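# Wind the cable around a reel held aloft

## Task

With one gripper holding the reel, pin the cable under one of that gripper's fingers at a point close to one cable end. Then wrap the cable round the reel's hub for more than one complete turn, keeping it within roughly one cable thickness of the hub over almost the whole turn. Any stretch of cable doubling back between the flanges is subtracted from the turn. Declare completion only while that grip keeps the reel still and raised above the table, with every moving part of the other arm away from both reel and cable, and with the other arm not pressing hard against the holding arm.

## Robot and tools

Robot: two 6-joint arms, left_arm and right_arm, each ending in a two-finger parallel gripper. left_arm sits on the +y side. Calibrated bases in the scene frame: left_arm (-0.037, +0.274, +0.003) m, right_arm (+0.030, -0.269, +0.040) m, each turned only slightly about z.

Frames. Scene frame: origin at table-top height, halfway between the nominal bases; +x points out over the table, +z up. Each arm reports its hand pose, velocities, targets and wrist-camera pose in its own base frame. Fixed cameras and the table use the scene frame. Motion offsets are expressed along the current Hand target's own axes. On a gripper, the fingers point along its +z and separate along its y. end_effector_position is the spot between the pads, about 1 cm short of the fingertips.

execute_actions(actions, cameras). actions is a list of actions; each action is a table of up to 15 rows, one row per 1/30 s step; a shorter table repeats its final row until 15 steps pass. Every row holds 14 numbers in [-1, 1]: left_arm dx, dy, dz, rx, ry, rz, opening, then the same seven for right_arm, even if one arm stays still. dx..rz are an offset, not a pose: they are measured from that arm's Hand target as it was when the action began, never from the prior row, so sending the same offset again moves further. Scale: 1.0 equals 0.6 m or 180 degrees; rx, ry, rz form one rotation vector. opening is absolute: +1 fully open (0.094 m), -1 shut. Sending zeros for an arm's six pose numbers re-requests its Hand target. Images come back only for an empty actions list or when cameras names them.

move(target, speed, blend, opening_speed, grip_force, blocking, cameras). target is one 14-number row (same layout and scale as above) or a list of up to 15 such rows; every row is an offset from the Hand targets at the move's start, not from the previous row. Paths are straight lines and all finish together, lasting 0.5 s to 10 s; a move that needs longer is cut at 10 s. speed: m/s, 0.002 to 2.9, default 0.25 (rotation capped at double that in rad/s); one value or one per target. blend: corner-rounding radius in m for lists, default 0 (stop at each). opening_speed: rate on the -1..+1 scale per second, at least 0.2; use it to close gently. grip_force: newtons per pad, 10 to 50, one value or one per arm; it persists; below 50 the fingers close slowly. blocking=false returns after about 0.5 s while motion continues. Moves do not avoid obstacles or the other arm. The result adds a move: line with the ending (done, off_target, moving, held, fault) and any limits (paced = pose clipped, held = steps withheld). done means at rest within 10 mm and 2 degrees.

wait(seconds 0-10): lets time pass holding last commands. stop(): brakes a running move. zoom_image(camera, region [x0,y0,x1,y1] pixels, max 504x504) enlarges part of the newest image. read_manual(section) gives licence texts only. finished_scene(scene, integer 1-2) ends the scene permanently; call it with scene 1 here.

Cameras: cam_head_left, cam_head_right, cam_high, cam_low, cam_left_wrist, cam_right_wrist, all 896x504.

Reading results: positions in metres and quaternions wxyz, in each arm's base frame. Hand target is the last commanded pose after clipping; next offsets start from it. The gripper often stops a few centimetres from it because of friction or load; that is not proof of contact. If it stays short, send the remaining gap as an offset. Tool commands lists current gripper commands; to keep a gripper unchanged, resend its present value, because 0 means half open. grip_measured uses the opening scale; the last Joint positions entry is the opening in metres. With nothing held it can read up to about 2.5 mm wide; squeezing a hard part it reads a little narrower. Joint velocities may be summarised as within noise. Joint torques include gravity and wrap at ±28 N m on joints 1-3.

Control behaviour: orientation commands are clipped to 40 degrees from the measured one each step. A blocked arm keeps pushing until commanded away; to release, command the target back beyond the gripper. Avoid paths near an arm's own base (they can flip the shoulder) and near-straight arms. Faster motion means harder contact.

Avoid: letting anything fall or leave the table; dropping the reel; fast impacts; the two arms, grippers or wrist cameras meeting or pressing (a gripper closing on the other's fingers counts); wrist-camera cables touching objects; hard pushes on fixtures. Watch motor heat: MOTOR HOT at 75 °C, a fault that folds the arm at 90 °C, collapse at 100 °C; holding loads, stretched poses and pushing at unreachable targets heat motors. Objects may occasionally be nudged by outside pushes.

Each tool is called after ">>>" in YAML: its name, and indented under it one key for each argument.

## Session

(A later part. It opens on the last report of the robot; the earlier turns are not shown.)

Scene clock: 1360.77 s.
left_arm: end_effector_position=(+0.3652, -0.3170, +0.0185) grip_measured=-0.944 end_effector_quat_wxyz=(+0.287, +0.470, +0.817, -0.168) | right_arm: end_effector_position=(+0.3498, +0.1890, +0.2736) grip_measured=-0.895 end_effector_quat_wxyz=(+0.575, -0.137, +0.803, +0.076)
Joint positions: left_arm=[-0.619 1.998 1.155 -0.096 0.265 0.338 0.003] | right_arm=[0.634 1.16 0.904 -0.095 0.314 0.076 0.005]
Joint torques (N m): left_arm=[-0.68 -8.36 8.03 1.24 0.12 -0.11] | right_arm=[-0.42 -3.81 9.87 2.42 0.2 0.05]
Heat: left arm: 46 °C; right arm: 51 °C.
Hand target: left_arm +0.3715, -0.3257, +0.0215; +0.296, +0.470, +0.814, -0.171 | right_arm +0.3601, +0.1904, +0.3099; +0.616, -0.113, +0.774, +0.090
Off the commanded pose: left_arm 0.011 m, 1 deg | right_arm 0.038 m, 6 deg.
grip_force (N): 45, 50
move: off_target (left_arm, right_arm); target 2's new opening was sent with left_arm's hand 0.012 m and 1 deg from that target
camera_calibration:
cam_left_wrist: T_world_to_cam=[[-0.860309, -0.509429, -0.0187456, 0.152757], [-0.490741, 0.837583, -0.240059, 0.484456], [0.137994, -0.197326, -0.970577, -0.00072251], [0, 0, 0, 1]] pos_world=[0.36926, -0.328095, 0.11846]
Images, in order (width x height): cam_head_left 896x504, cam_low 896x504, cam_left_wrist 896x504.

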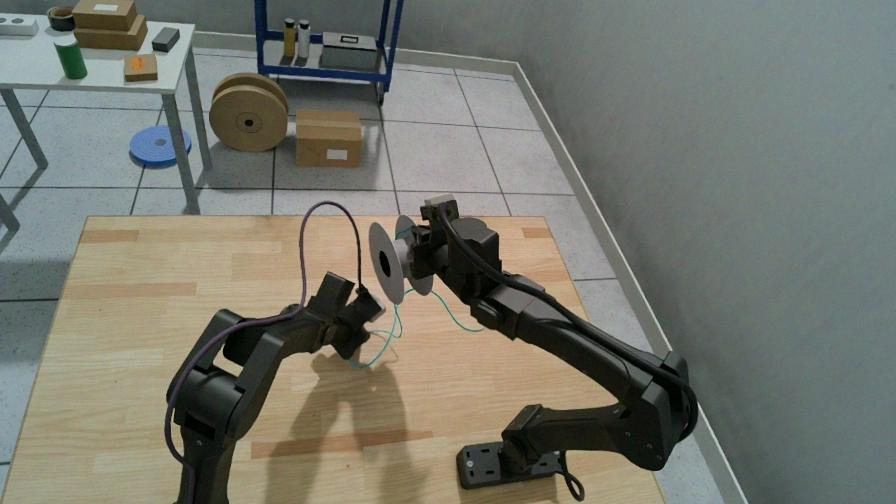

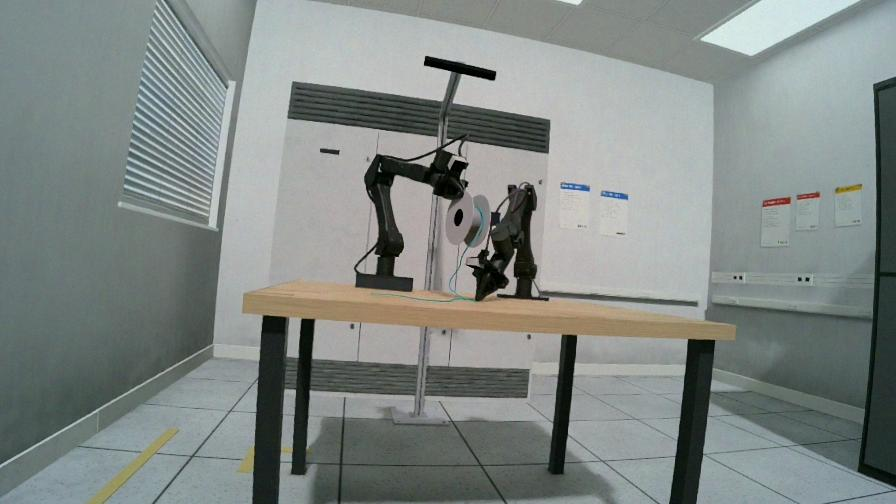

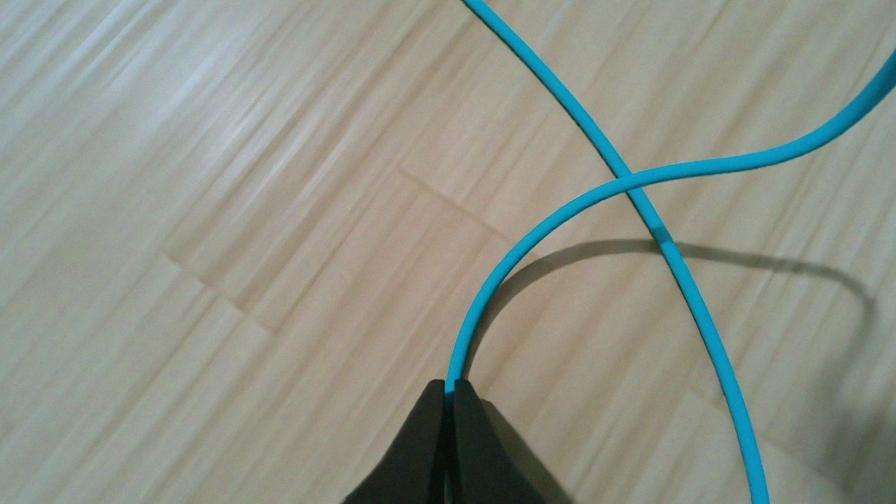

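>>> move:
  target:
    - [0,0,-0.13,0,0,0,-1,0,0,0,0,0,0,-1]
    - [-0.03,-0.173,-0.192,0.0916,-0.275,0.0424,-1,0,0,0,0,0,0,-1]
  speed: 0.15
  blend: 0.02
  cameras: ["cam_left_wrist","cam_low","cam_head_left"]

>>> zoom_image:
  camera: "cam_low"
  region: [420, 170, 580, 310]

Scene clock: 1376.13 s.
left_arm: end_effector_position=(+0.2554, -0.3245, +0.1179) grip_measured=-0.945 end_effector_quat_wxyz=(+0.543, +0.441, +0.564, -0.439) | right_arm: end_effector_position=(+0.3499, +0.1890, +0.2737) grip_measured=-0.895 end_effector_quat_wxyz=(+0.575, -0.137, +0.803, +0.076)
Joint positions: left_arm=[-0.61 1.936 0.434 1.469 0.733 0.007 0.003] | right_arm=[0.634 1.16 0.904 -0.095 0.314 0.076 0.005]
Joint torques (N m): left_arm=[-0.55 -5.86 2.62 2.02 0.08 -0.08] | right_arm=[-0.42 -3.81 9.77 2.42 0.18 0.04]
Heat: left arm: 45 °C; right arm: 52 °C.
Hand target: left_arm +0.2515, -0.3254, +0.1214; +0.551, +0.443, +0.552, -0.443 | right_arm +0.3601, +0.1904, +0.3098; +0.616, -0.113, +0.774, +0.090
Off the commanded pose: left_arm 0.005 m, 2 deg | right_arm 0.038 m, 6 deg.
grip_force (N): 45, 50
move: off_target (right_arm)
camera_calibration:
cam_left_wrist: T_world_to_cam=[[-0.96851, -0.248821, 0.00875138, 0.165285], [-0.118237, 0.428723, -0.895666, 0.310211], [0.219108, -0.868496, -0.444642, -0.191139], [0, 0, 0, 1]] pos_world=[0.238639, -0.257872, 0.191411]
Images, in order (width x height): cam_head_left 896x504, cam_low 896x504, cam_left_wrist 896x504.

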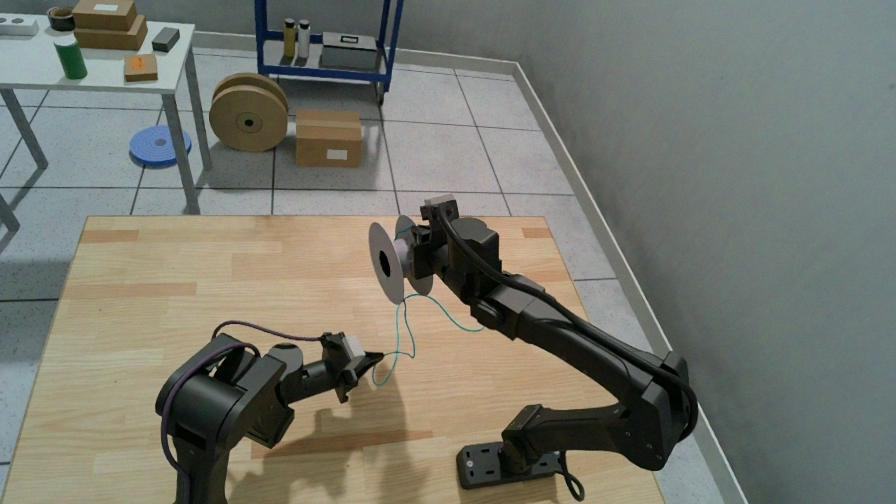

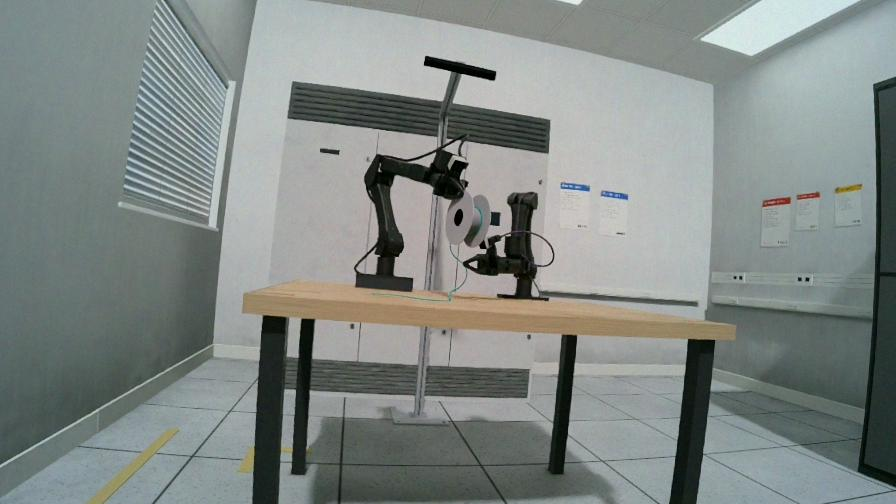

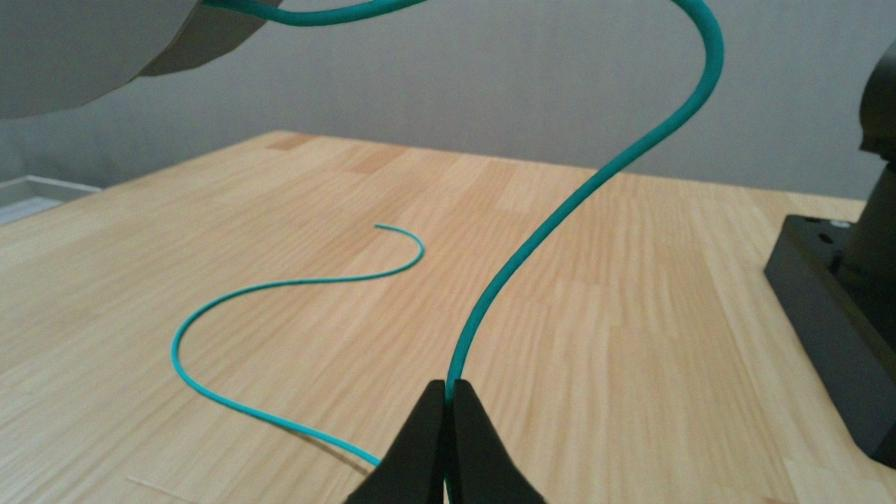

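Scaled by 3.150 from the camera's 896x504 image, which has a finer 1280x720 frame.

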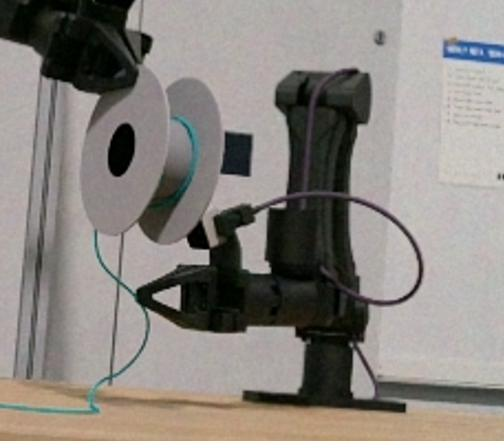

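>>> move:
  target: [-0.023,-0.155,0.106,0,0,0,-1,0,0,0,0,0,0,-1]
  speed: 0.08
  cameras: ["cam_left_wrist","cam_right_wrist","cam_low","cam_head_left"]

>>> zoom_image:
  camera: "cam_low"
  region: [420, 170, 580, 310]

>>> zoom_image:
  camera: "cam_head_left"
  region: [340, 190, 500, 330]

Scene clock: 1382.17 s.
left_arm: end_effector_position=(+0.1707, -0.4030, +0.1168) grip_measured=-0.945 end_effector_quat_wxyz=(+0.534, +0.452, +0.565, -0.439) | right_arm: end_effector_position=(+0.3499, +0.1890, +0.2737) grip_measured=-0.895 end_effector_quat_wxyz=(+0.575, -0.137, +0.803, +0.076)
Joint positions: left_arm=[-1.042 1.92 0.442 1.429 0.32 0.002 0.003] | right_arm=[0.634 1.16 0.904 -0.095 0.314 0.076 0.005]
Joint torques (N m): left_arm=[-0.27 -9.98 5.19 1.6 -0.1 -0.05] | right_arm=[-0.42 -3.79 9.95 2.42 0.16 0.08]
Heat: left arm: 46 °C; right arm: 52 °C.
Hand target: left_arm +0.1743, -0.4076, +0.1353; +0.550, +0.443, +0.552, -0.443 | right_arm +0.3601, +0.1904, +0.3098; +0.616, -0.113, +0.774, +0.090
Off the commanded pose: left_arm 0.019 m, 3 deg | right_arm 0.038 m, 6 deg.
grip_force (N): 45, 50
move: off_target (left_arm, right_arm)
camera_calibration:
cam_left_wrist: T_world_to_cam=[[-0.973272, -0.229585, 0.00574941, 0.0726754], [-0.111193, 0.449175, -0.886497, 0.338847], [0.200944, -0.863442, -0.462698, -0.233987], [0, 0, 0, 1]] pos_world=[0.155429, -0.337551, 0.191704]
cam_right_wrist: T_world_to_cam=[[0.326893, -0.94498, 0.0124288, 0.0623226], [-0.651548, -0.234875, -0.721332, 0.506981], [0.684563, 0.2277, -0.692478, -0.00174149], [0, 0, 0, 1]] pos_world=[0.311142, 0.178367, 0.363721]
Images, in order (width x height): cam_head_left 896x504, cam_low 896x504, cam_left_wrist 896x504, cam_right_wrist 896x504.

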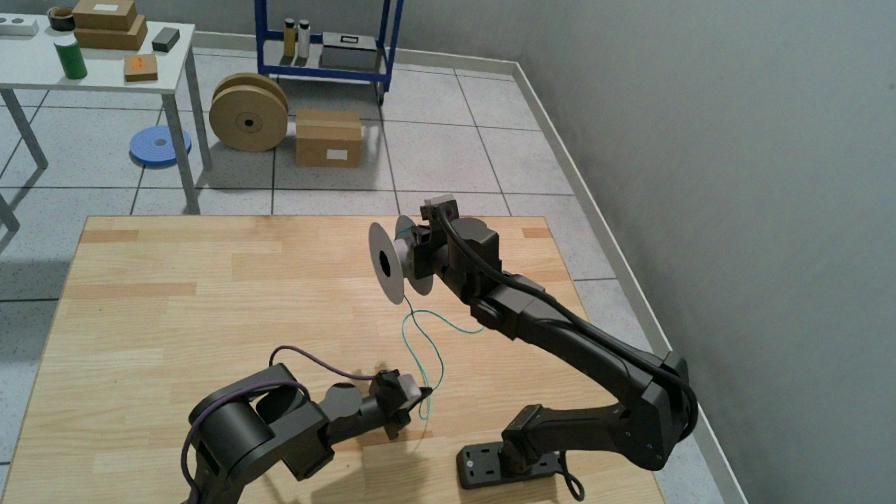

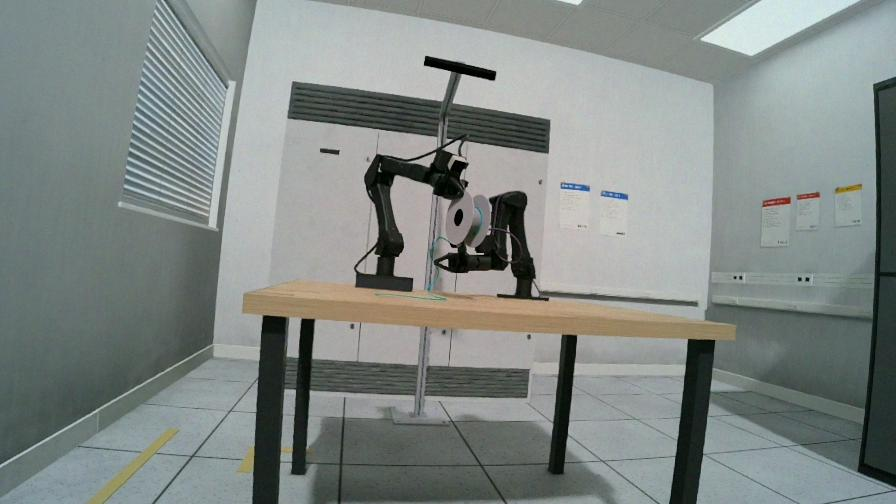

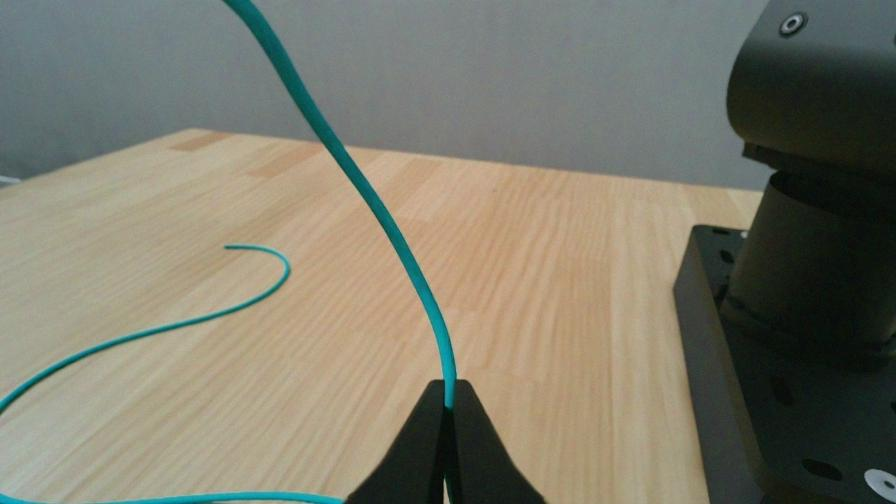

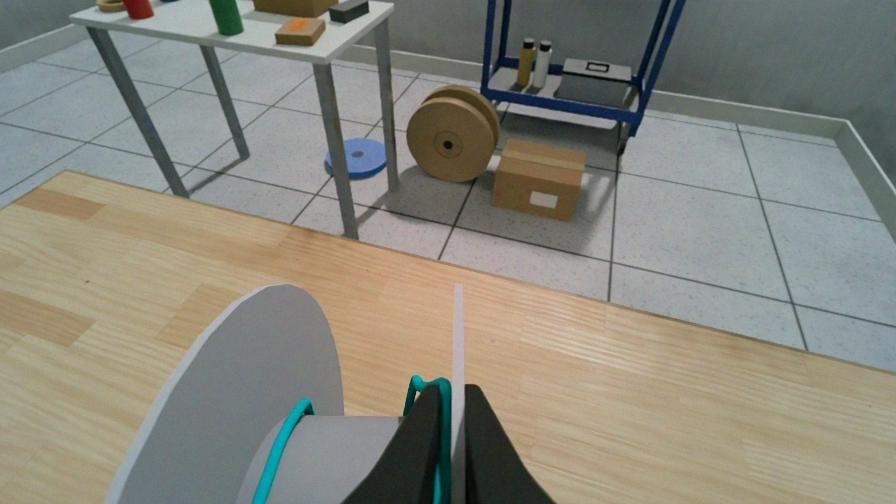

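Scaled by 3.150 from the camera's 896x504 image, which has a finer 1280x720 frame.

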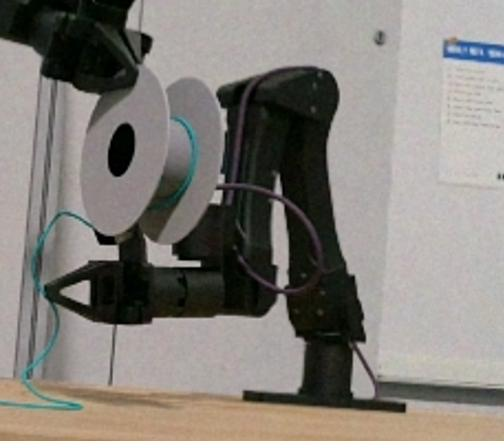

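Scaled by 3.150 from the camera's 896x504 image, which has a finer 1280x720 frame.

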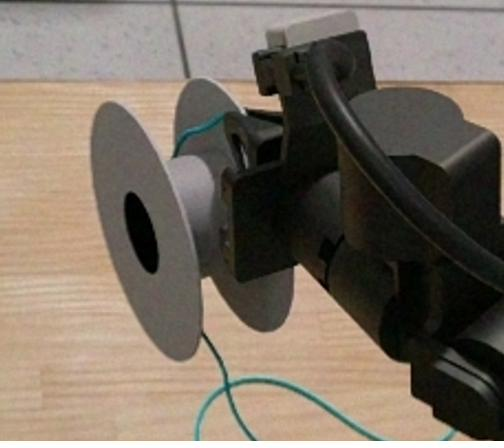

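>>> move:
  target: [0,-0.067,0,0,0,0,-1,0,0,0,0,0,0,-1]
  speed: 0.06
  cameras: ["cam_left_wrist","cam_right_wrist","cam_head_left"]

>>> zoom_image:
  camera: "cam_right_wrist"
  region: [200, 340, 500, 504]

Scene clock: 1386.97 s.
left_arm: end_effector_position=(+0.1360, -0.4181, +0.1216) grip_measured=-0.945 end_effector_quat_wxyz=(+0.539, +0.451, +0.561, -0.438) | right_arm: end_effector_position=(+0.3499, +0.1890, +0.2737) grip_measured=-0.895 end_effector_quat_wxyz=(+0.575, -0.137, +0.803, +0.076)
Joint positions: left_arm=[-1.189 1.901 0.434 1.429 0.171 0.002 0.003] | right_arm=[0.634 1.16 0.904 -0.095 0.314 0.076 0.005]
Joint torques (N m): left_arm=[-0.46 -9.96 2.8 1.8 -0.1 -0.05] | right_arm=[-0.39 -3.79 9.81 2.4 0.2 0.08]
Heat: left arm: 46 °C; right arm: 52 °C.
Hand target: left_arm +0.1351, -0.4162, +0.1353; +0.550, +0.443, +0.552, -0.443 | right_arm +0.3601, +0.1904, +0.3098; +0.616, -0.113, +0.774, +0.090
Off the commanded pose: left_arm 0.014 m, 2 deg | right_arm 0.038 m, 6 deg.
grip_force (N): 45, 50
move: off_target (left_arm, right_arm)
camera_calibration:
cam_left_wrist: T_world_to_cam=[[-0.972628, -0.23235, -0.00273482, 0.0352125], [-0.103374, 0.44321, -0.890437, 0.342897], [0.208105, -0.865782, -0.455097, -0.240771], [0, 0, 0, 1]] pos_world=[0.119801, -0.352249, 0.195851]
cam_right_wrist: T_world_to_cam=[[0.326893, -0.94498, 0.0124288, 0.0623226], [-0.651548, -0.234875, -0.721332, 0.506981], [0.684563, 0.2277, -0.692478, -0.00174149], [0, 0, 0, 1]] pos_world=[0.311142, 0.178367, 0.363721]
Images, in order (width x height): cam_head_left 896x504, cam_left_wrist 896x504, cam_right_wrist 896x504.

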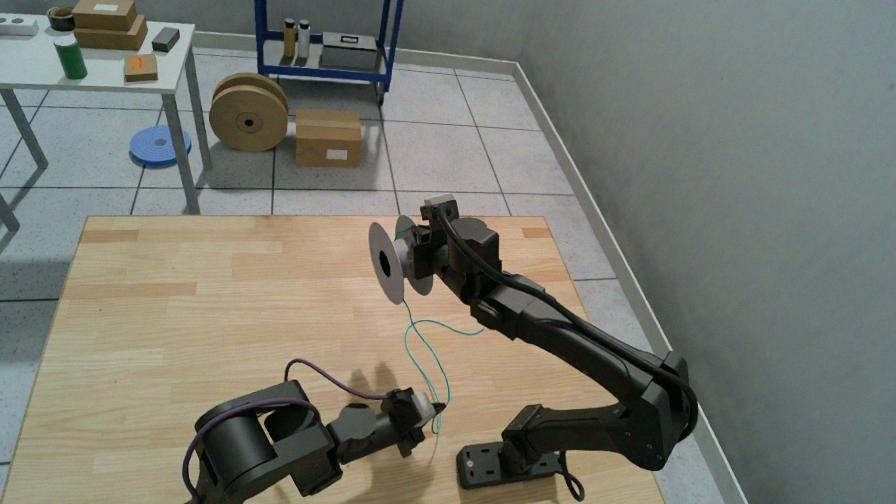

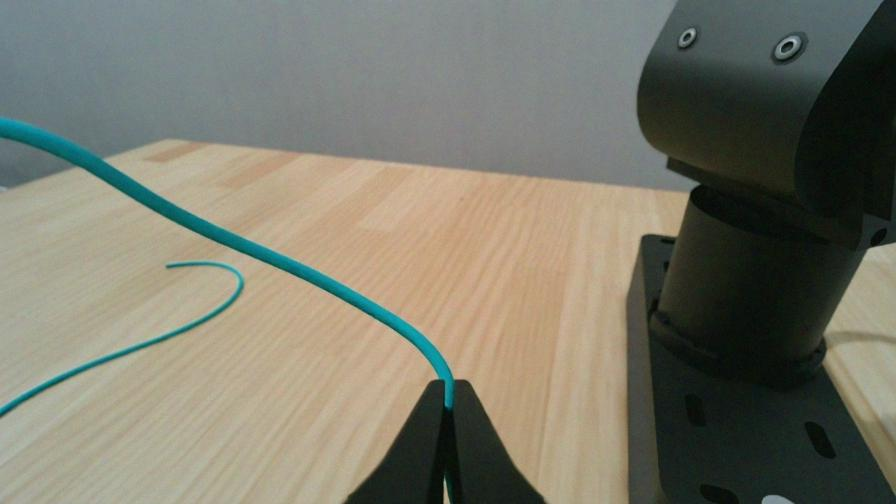

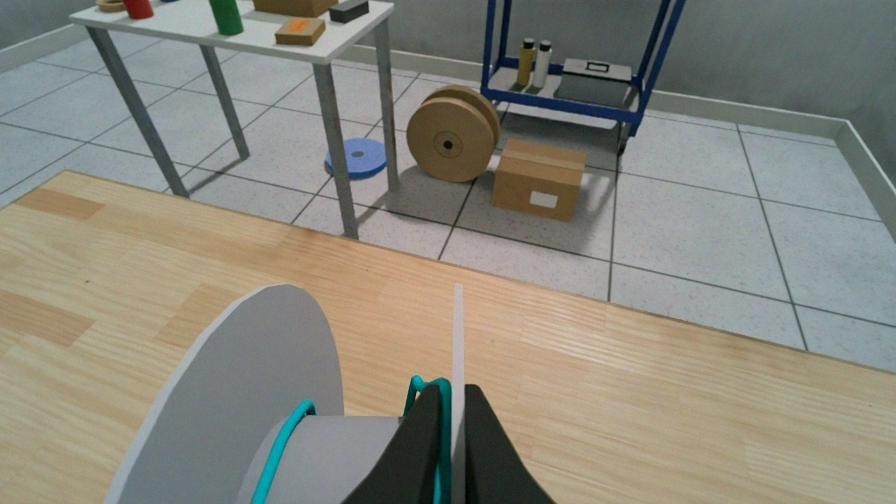

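Scaled by 1.680 from the camera's 896x504 image, which has a finer 1280x720 frame.

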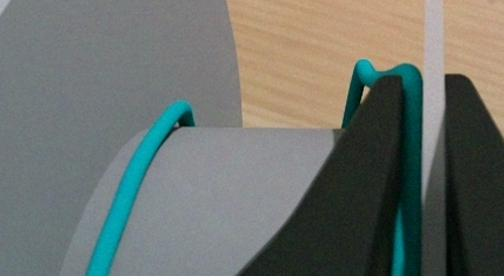

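>>> move:
  target: [0.045,-0.06,-0.02,0,0,0,-1,0,0,0,0,0,0,-1]
  speed: 0.06
  cameras: ["cam_left_wrist","cam_right_wrist","cam_head_left"]

>>> zoom_image:
  camera: "cam_right_wrist"
  region: [200, 340, 500, 504]

Scene clock: 1390.77 s.
left_arm: end_effector_position=(+0.1057, -0.4110, +0.0919) grip_measured=-0.945 end_effector_quat_wxyz=(+0.527, +0.458, +0.585, -0.412) | right_arm: end_effector_position=(+0.3482, +0.1878, +0.2683) grip_measured=-0.895 end_effector_quat_wxyz=(+0.567, -0.140, +0.809, +0.072)
Joint positions: left_arm=[-1.317 1.951 0.368 1.479 0.011 0.002 0.003] | right_arm=[0.634 1.16 0.904 -0.118 0.314 0.076 0.005]
Joint torques (N m): left_arm=[-1.37 -5.55 2.04 2.73 0.11 -0.04] | right_arm=[-0.42 -4.1 9.72 2.64 0.2 0.05]
Heat: left arm: 47 °C; right arm: 52 °C.
Hand target: left_arm +0.0972, -0.4122, +0.1084; +0.550, +0.443, +0.552, -0.443 | right_arm +0.3601, +0.1904, +0.3099; +0.616, -0.113, +0.774, +0.090
Off the commanded pose: left_arm 0.019 m, 6 deg | right_arm 0.043 m, 8 deg.
joint sent to its limit (left arm) — joint 4 (wrist pitch), upper limit. The joint targets still meet the commanded pose.
grip_force (N): 45, 50
move: off_target (left_arm, right_arm)
camera_calibration:
cam_left_wrist: T_world_to_cam=[[-0.964827, -0.262714, -0.00953365, -0.00546341], [-0.127091, 0.497881, -0.857883, 0.332203], [0.230124, -0.826496, -0.513757, -0.222632], [0, 0, 0, 1]] pos_world=[0.0881819, -0.350837, 0.170561]
cam_right_wrist: T_world_to_cam=[[0.327178, -0.944765, 0.0193472, 0.0598416], [-0.6652, -0.244808, -0.705392, 0.504197], [0.671166, 0.217919, -0.708553, 0.00674938], [0, 0, 0, 1]] pos_world=[0.311283, 0.178497, 0.359282]
Images, in order (width x height): cam_head_left 896x504, cam_left_wrist 896x504, cam_right_wrist 896x504.

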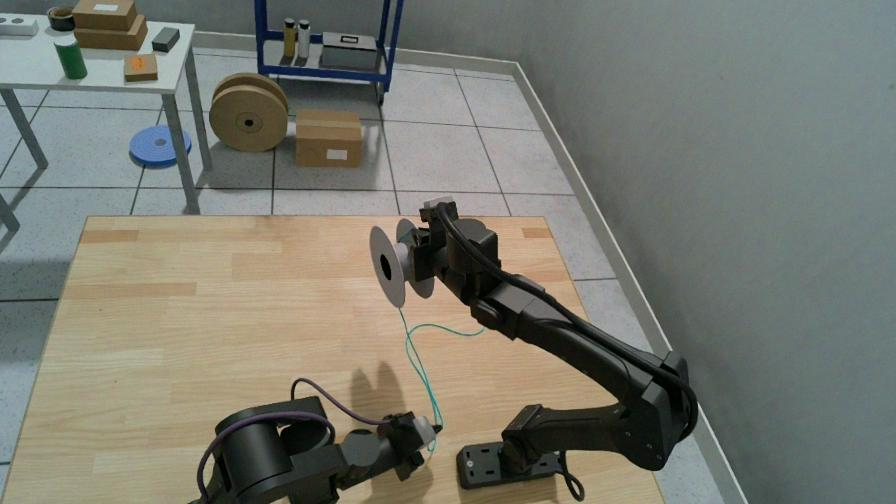

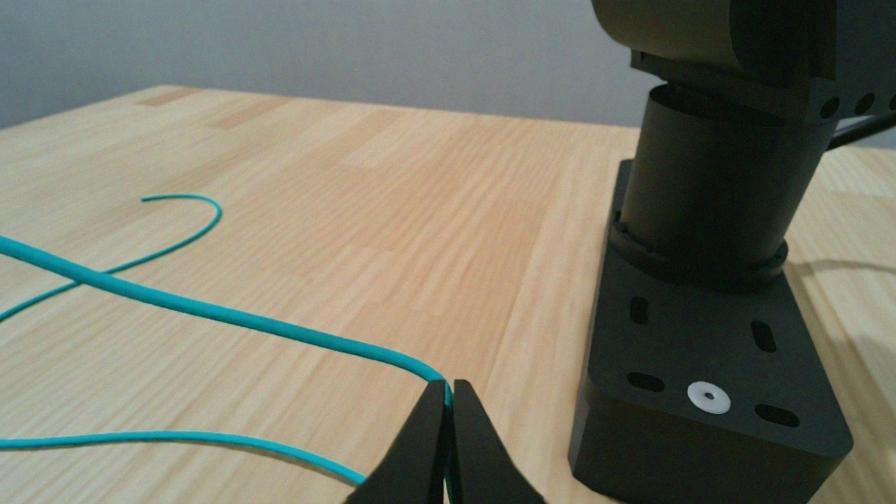

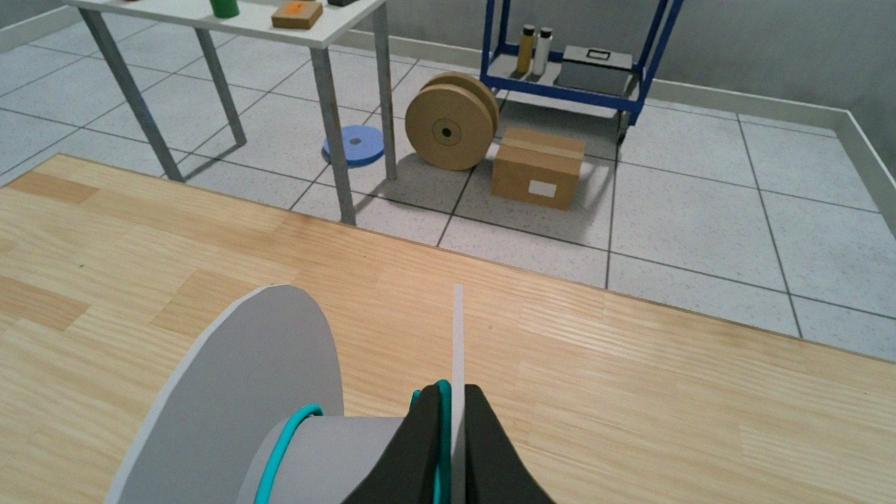

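Scaled by 1.680 from the camera's 896x504 image, which has a finer 1280x720 frame.

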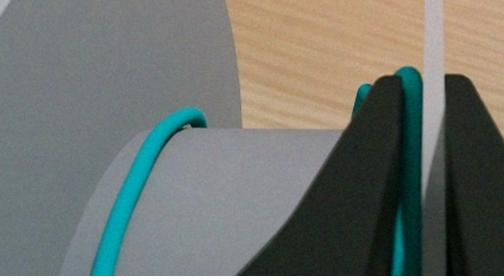

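>>> move:
  target:
    - [-0.01,0.035,0,0,0,0,-1,0,0,0,0,0,0,-1]
    - [-0.01,0.035,0,0,0,0,-0.6,0,0,0,0,0,0,-1]
  speed: 0.05
  cameras: ["cam_left_wrist","cam_right_wrist","cam_head_left","cam_low"]

>>> zoom_image:
  camera: "cam_right_wrist"
  region: [200, 340, 500, 504]

>>> zoom_image:
  camera: "cam_low"
  region: [420, 170, 580, 310]

Scene clock: 1397.17 s.
left_arm: end_effector_position=(+0.1171, -0.4073, +0.0920) grip_measured=-0.603 end_effector_quat_wxyz=(+0.520, +0.462, +0.581, -0.421) | right_arm: end_effector_position=(+0.3497, +0.1889, +0.2731) grip_measured=-0.895 end_effector_quat_wxyz=(+0.574, -0.137, +0.804, +0.076)
Joint positions: left_arm=[-1.25 1.951 0.368 1.479 0.102 0.002 0.019] | right_arm=[0.634 1.16 0.904 -0.097 0.314 0.076 0.005]
Joint torques (N m): left_arm=[0.29 -6.46 2.45 2.72 0.05 -0.03] | right_arm=[-0.42 -3.9 9.89 2.36 0.22 0.03]
Heat: left arm: 51 °C; right arm: 52 °C.
Hand target: left_arm +0.1178, -0.4077, +0.1144; +0.550, +0.443, +0.552, -0.443 | right_arm +0.3601, +0.1904, +0.3098; +0.616, -0.113, +0.774, +0.090
Off the commanded pose: left_arm 0.022 m, 6 deg | right_arm 0.038 m, 7 deg.
joint sent to its limit (left arm) — joint 4 (wrist pitch), upper limit. The joint targets still meet the commanded pose.
grip_force (N): 45, 50
move: off_target (left_arm, right_arm); target 2's new opening was sent with left_arm's hand 0.022 m and 6 deg from that target
camera_calibration:
cam_left_wrist: T_world_to_cam=[[-0.970889, -0.239532, -0.000040926, 0.0158512], [-0.122972, 0.498587, -0.858073, 0.331714], [0.205556, -0.833088, -0.513528, -0.221921], [0, 0, 0, 1]] pos_world=[0.101799, -0.346471, 0.170673]
cam_right_wrist: T_world_to_cam=[[0.326887, -0.944972, 0.0131817, 0.0620247], [-0.653108, -0.235962, -0.719564, 0.506732], [0.683078, 0.226607, -0.694301, -0.000836032], [0, 0, 0, 1]] pos_world=[0.311247, 0.178371, 0.363228]
Images, in order (width x height): cam_head_left 896x504, cam_low 896x504, cam_left_wrist 896x504, cam_right_wrist 896x504.

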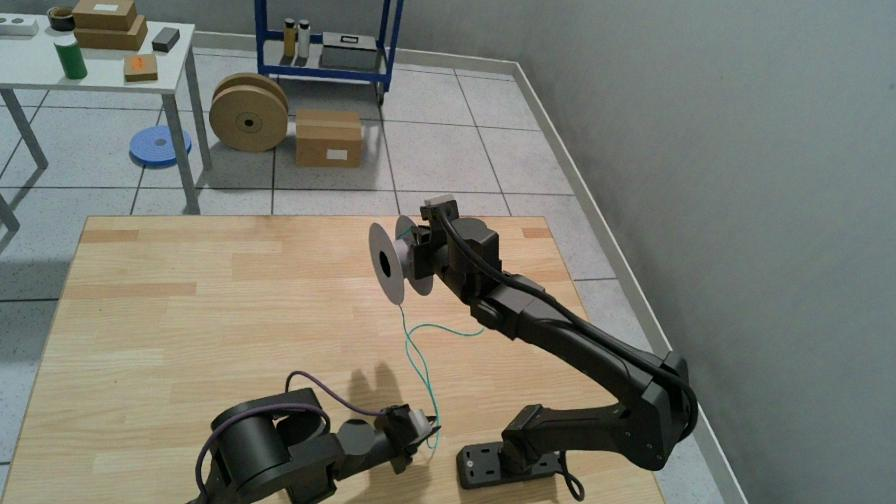

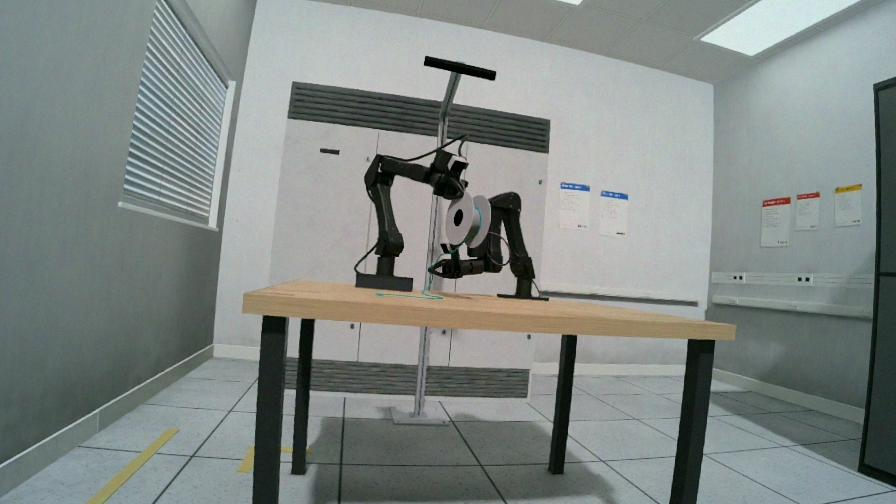

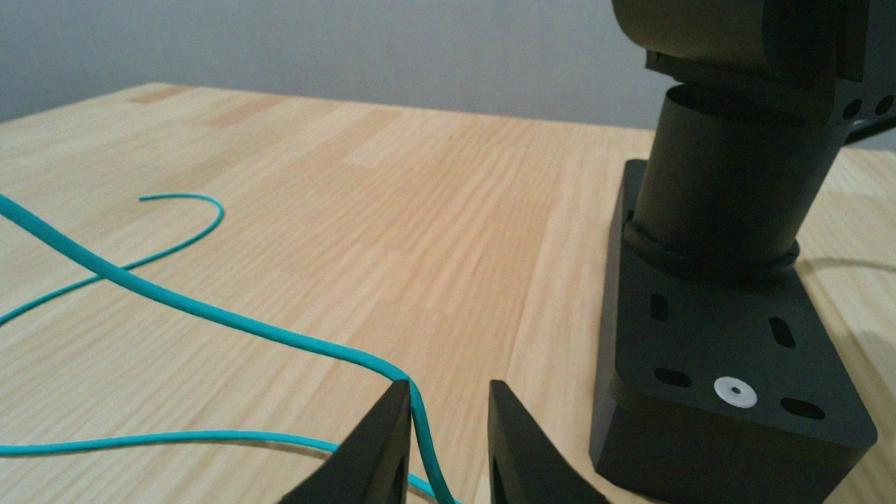

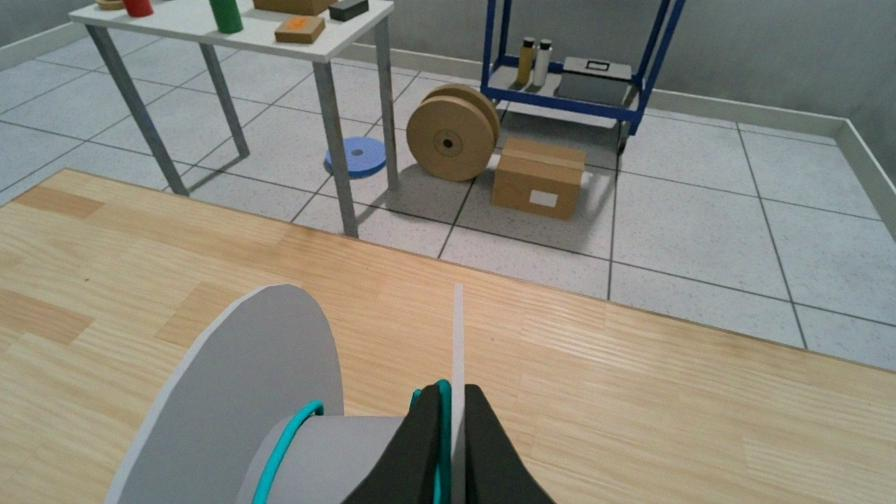

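Scaled by 1.680 from the camera's 896x504 image, which has a finer 1280x720 frame.

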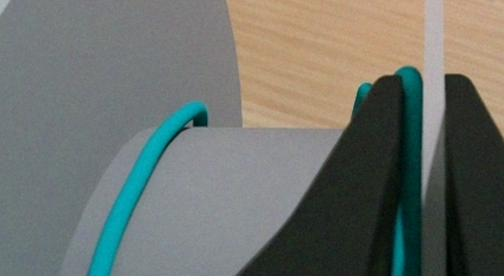

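Scaled by 3.150 from the camera's 896x504 image, which has a finer 1280x720 frame.

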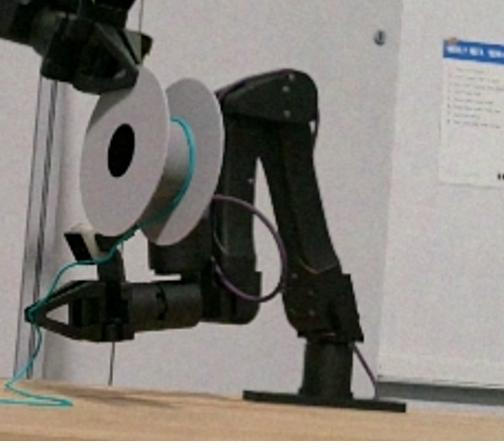

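>>> move:
  target: [0,0.06,-0.18,0,0,0,-0.6,0,0,0,0,0,0,-1]
  speed: 0.06
  cameras: ["cam_left_wrist","cam_right_wrist","cam_head_left","cam_low"]

>>> zoom_image:
  camera: "cam_right_wrist"
  region: [200, 340, 500, 504]

>>> zoom_image:
  camera: "cam_low"
  region: [420, 170, 580, 310]

Scene clock: 1405.60 s.
left_arm: end_effector_position=(+0.1282, -0.2939, +0.0861) grip_measured=-0.603 end_effector_quat_wxyz=(+0.483, +0.467, +0.607, -0.424) | right_arm: end_effector_position=(+0.3498, +0.1890, +0.2735) grip_measured=-0.895 end_effector_quat_wxyz=(+0.575, -0.137, +0.803, +0.076)
Joint positions: left_arm=[-0.912 1.68 0.006 1.479 0.457 0.022 0.019] | right_arm=[0.634 1.16 0.904 -0.095 0.314 0.076 0.005]
Joint torques (N m): left_arm=[0.46 -5.78 1.74 2.66 0.13 0.12] | right_arm=[-0.39 -3.89 9.94 2.41 0.2 0.06]
Heat: left arm: 54 °C; right arm: 52 °C.
Hand target: left_arm +0.1298, -0.2944, +0.1144; +0.550, +0.443, +0.552, -0.443 | right_arm +0.3601, +0.1904, +0.3099; +0.616, -0.113, +0.774, +0.090
Off the commanded pose: left_arm 0.028 m, 11 deg | right_arm 0.038 m, 6 deg.
joint sent to its limit (left arm) — joint 3 (elbow), lower limit, where the elbow is as bent as it goes; joint 4 (wrist pitch), upper limit. The joint targets are off in orientation, not in position.
grip_force (N): 45, 50
move: off_target (left_arm, right_arm)
camera_calibration:
cam_left_wrist: T_world_to_cam=[[-0.972785, -0.225499, 0.0532848, 0.0535587], [-0.172261, 0.550018, -0.817194, 0.289372], [0.154969, -0.804133, -0.573894, -0.112626], [0, 0, 0, 1]] pos_world=[0.119402, -0.237649, 0.168983]
cam_right_wrist: T_world_to_cam=[[0.326876, -0.944983, 0.0126219, 0.0622271], [-0.65198, -0.235153, -0.72085, 0.506986], [0.684159, 0.227399, -0.692976, -0.00151858], [0, 0, 0, 1]] pos_world=[0.311243, 0.178368, 0.363623]
Images, in order (width x height): cam_head_left 896x504, cam_low 896x504, cam_left_wrist 896x504, cam_right_wrist 896x504.

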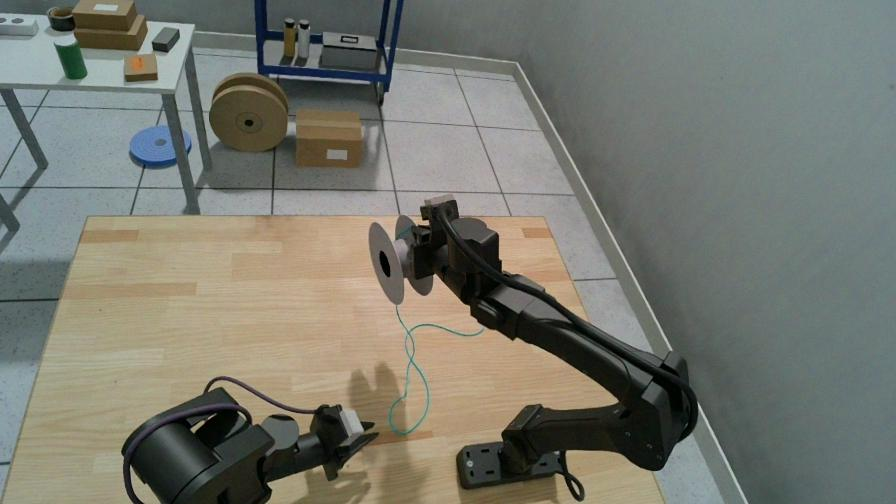

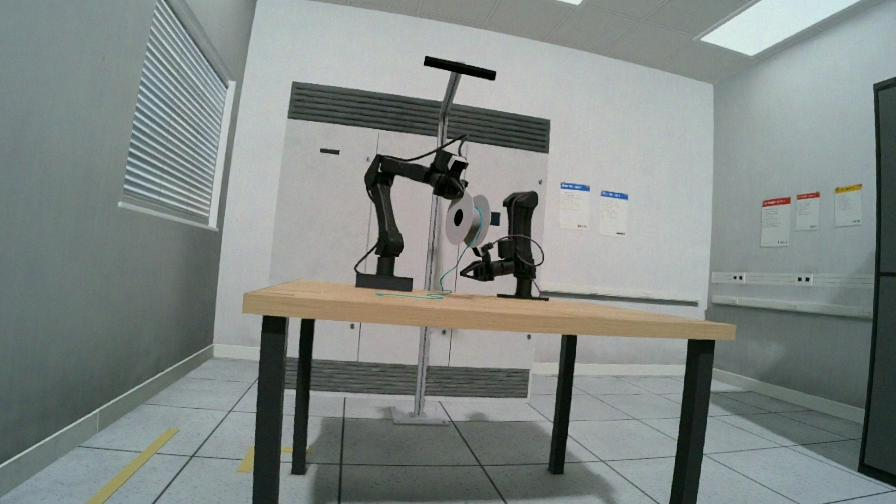

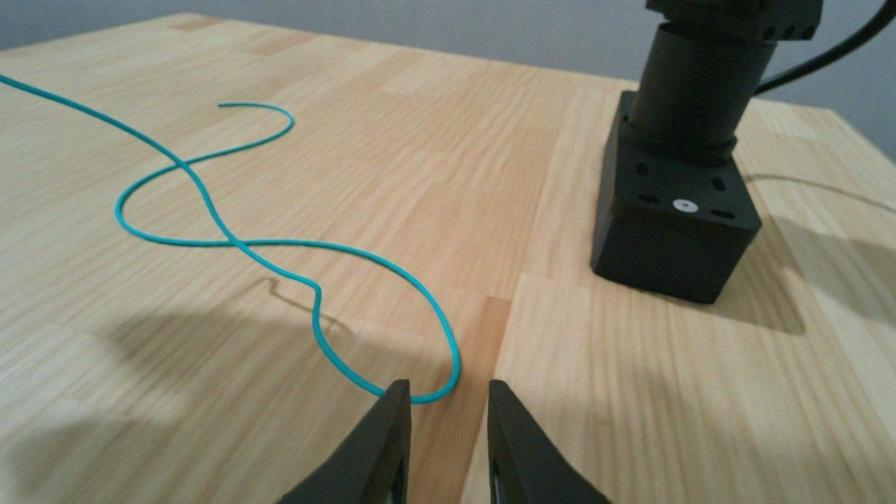

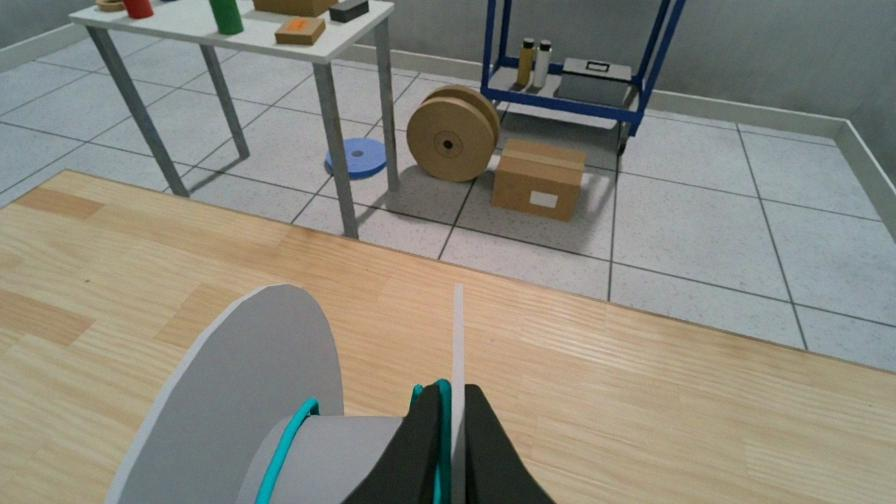

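Scaled by 1.680 from the camera's 896x504 image, which has a finer 1280x720 frame.

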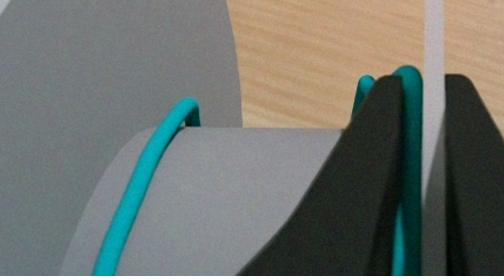

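Scaled by 3.150 from the camera's 896x504 image, which has a finer 1280x720 frame.

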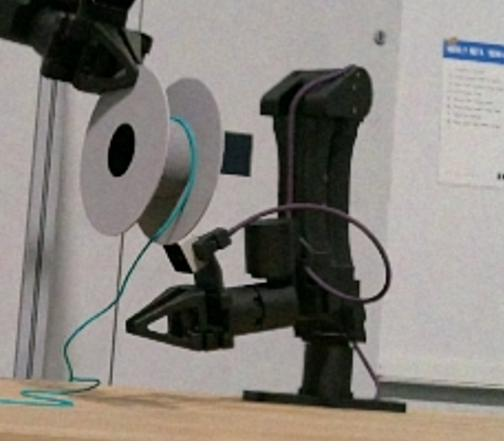

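>>> zoom_image:
  camera: "cam_low"
  region: [440, 185, 500, 255]

>>> zoom_image:
  camera: "cam_head_left"
  region: [360, 205, 450, 315]

Scaled by 7.200 from the camera's 896x504 image, which has a finer 1280x720 frame.

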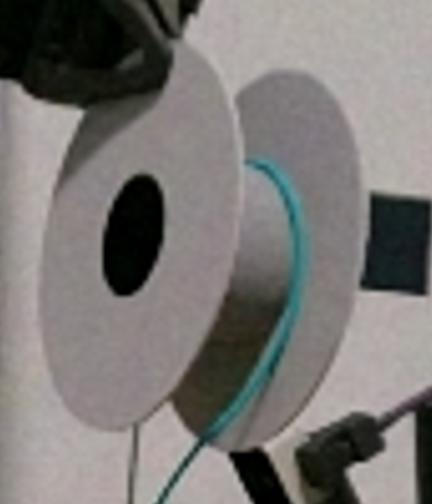

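Scaled by 4.582 from the camera's 896x504 image, which has a finer 1280x720 frame.

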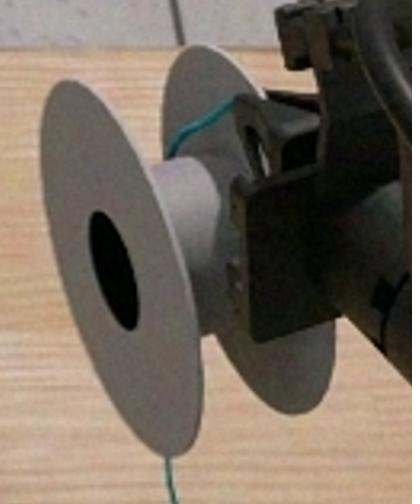

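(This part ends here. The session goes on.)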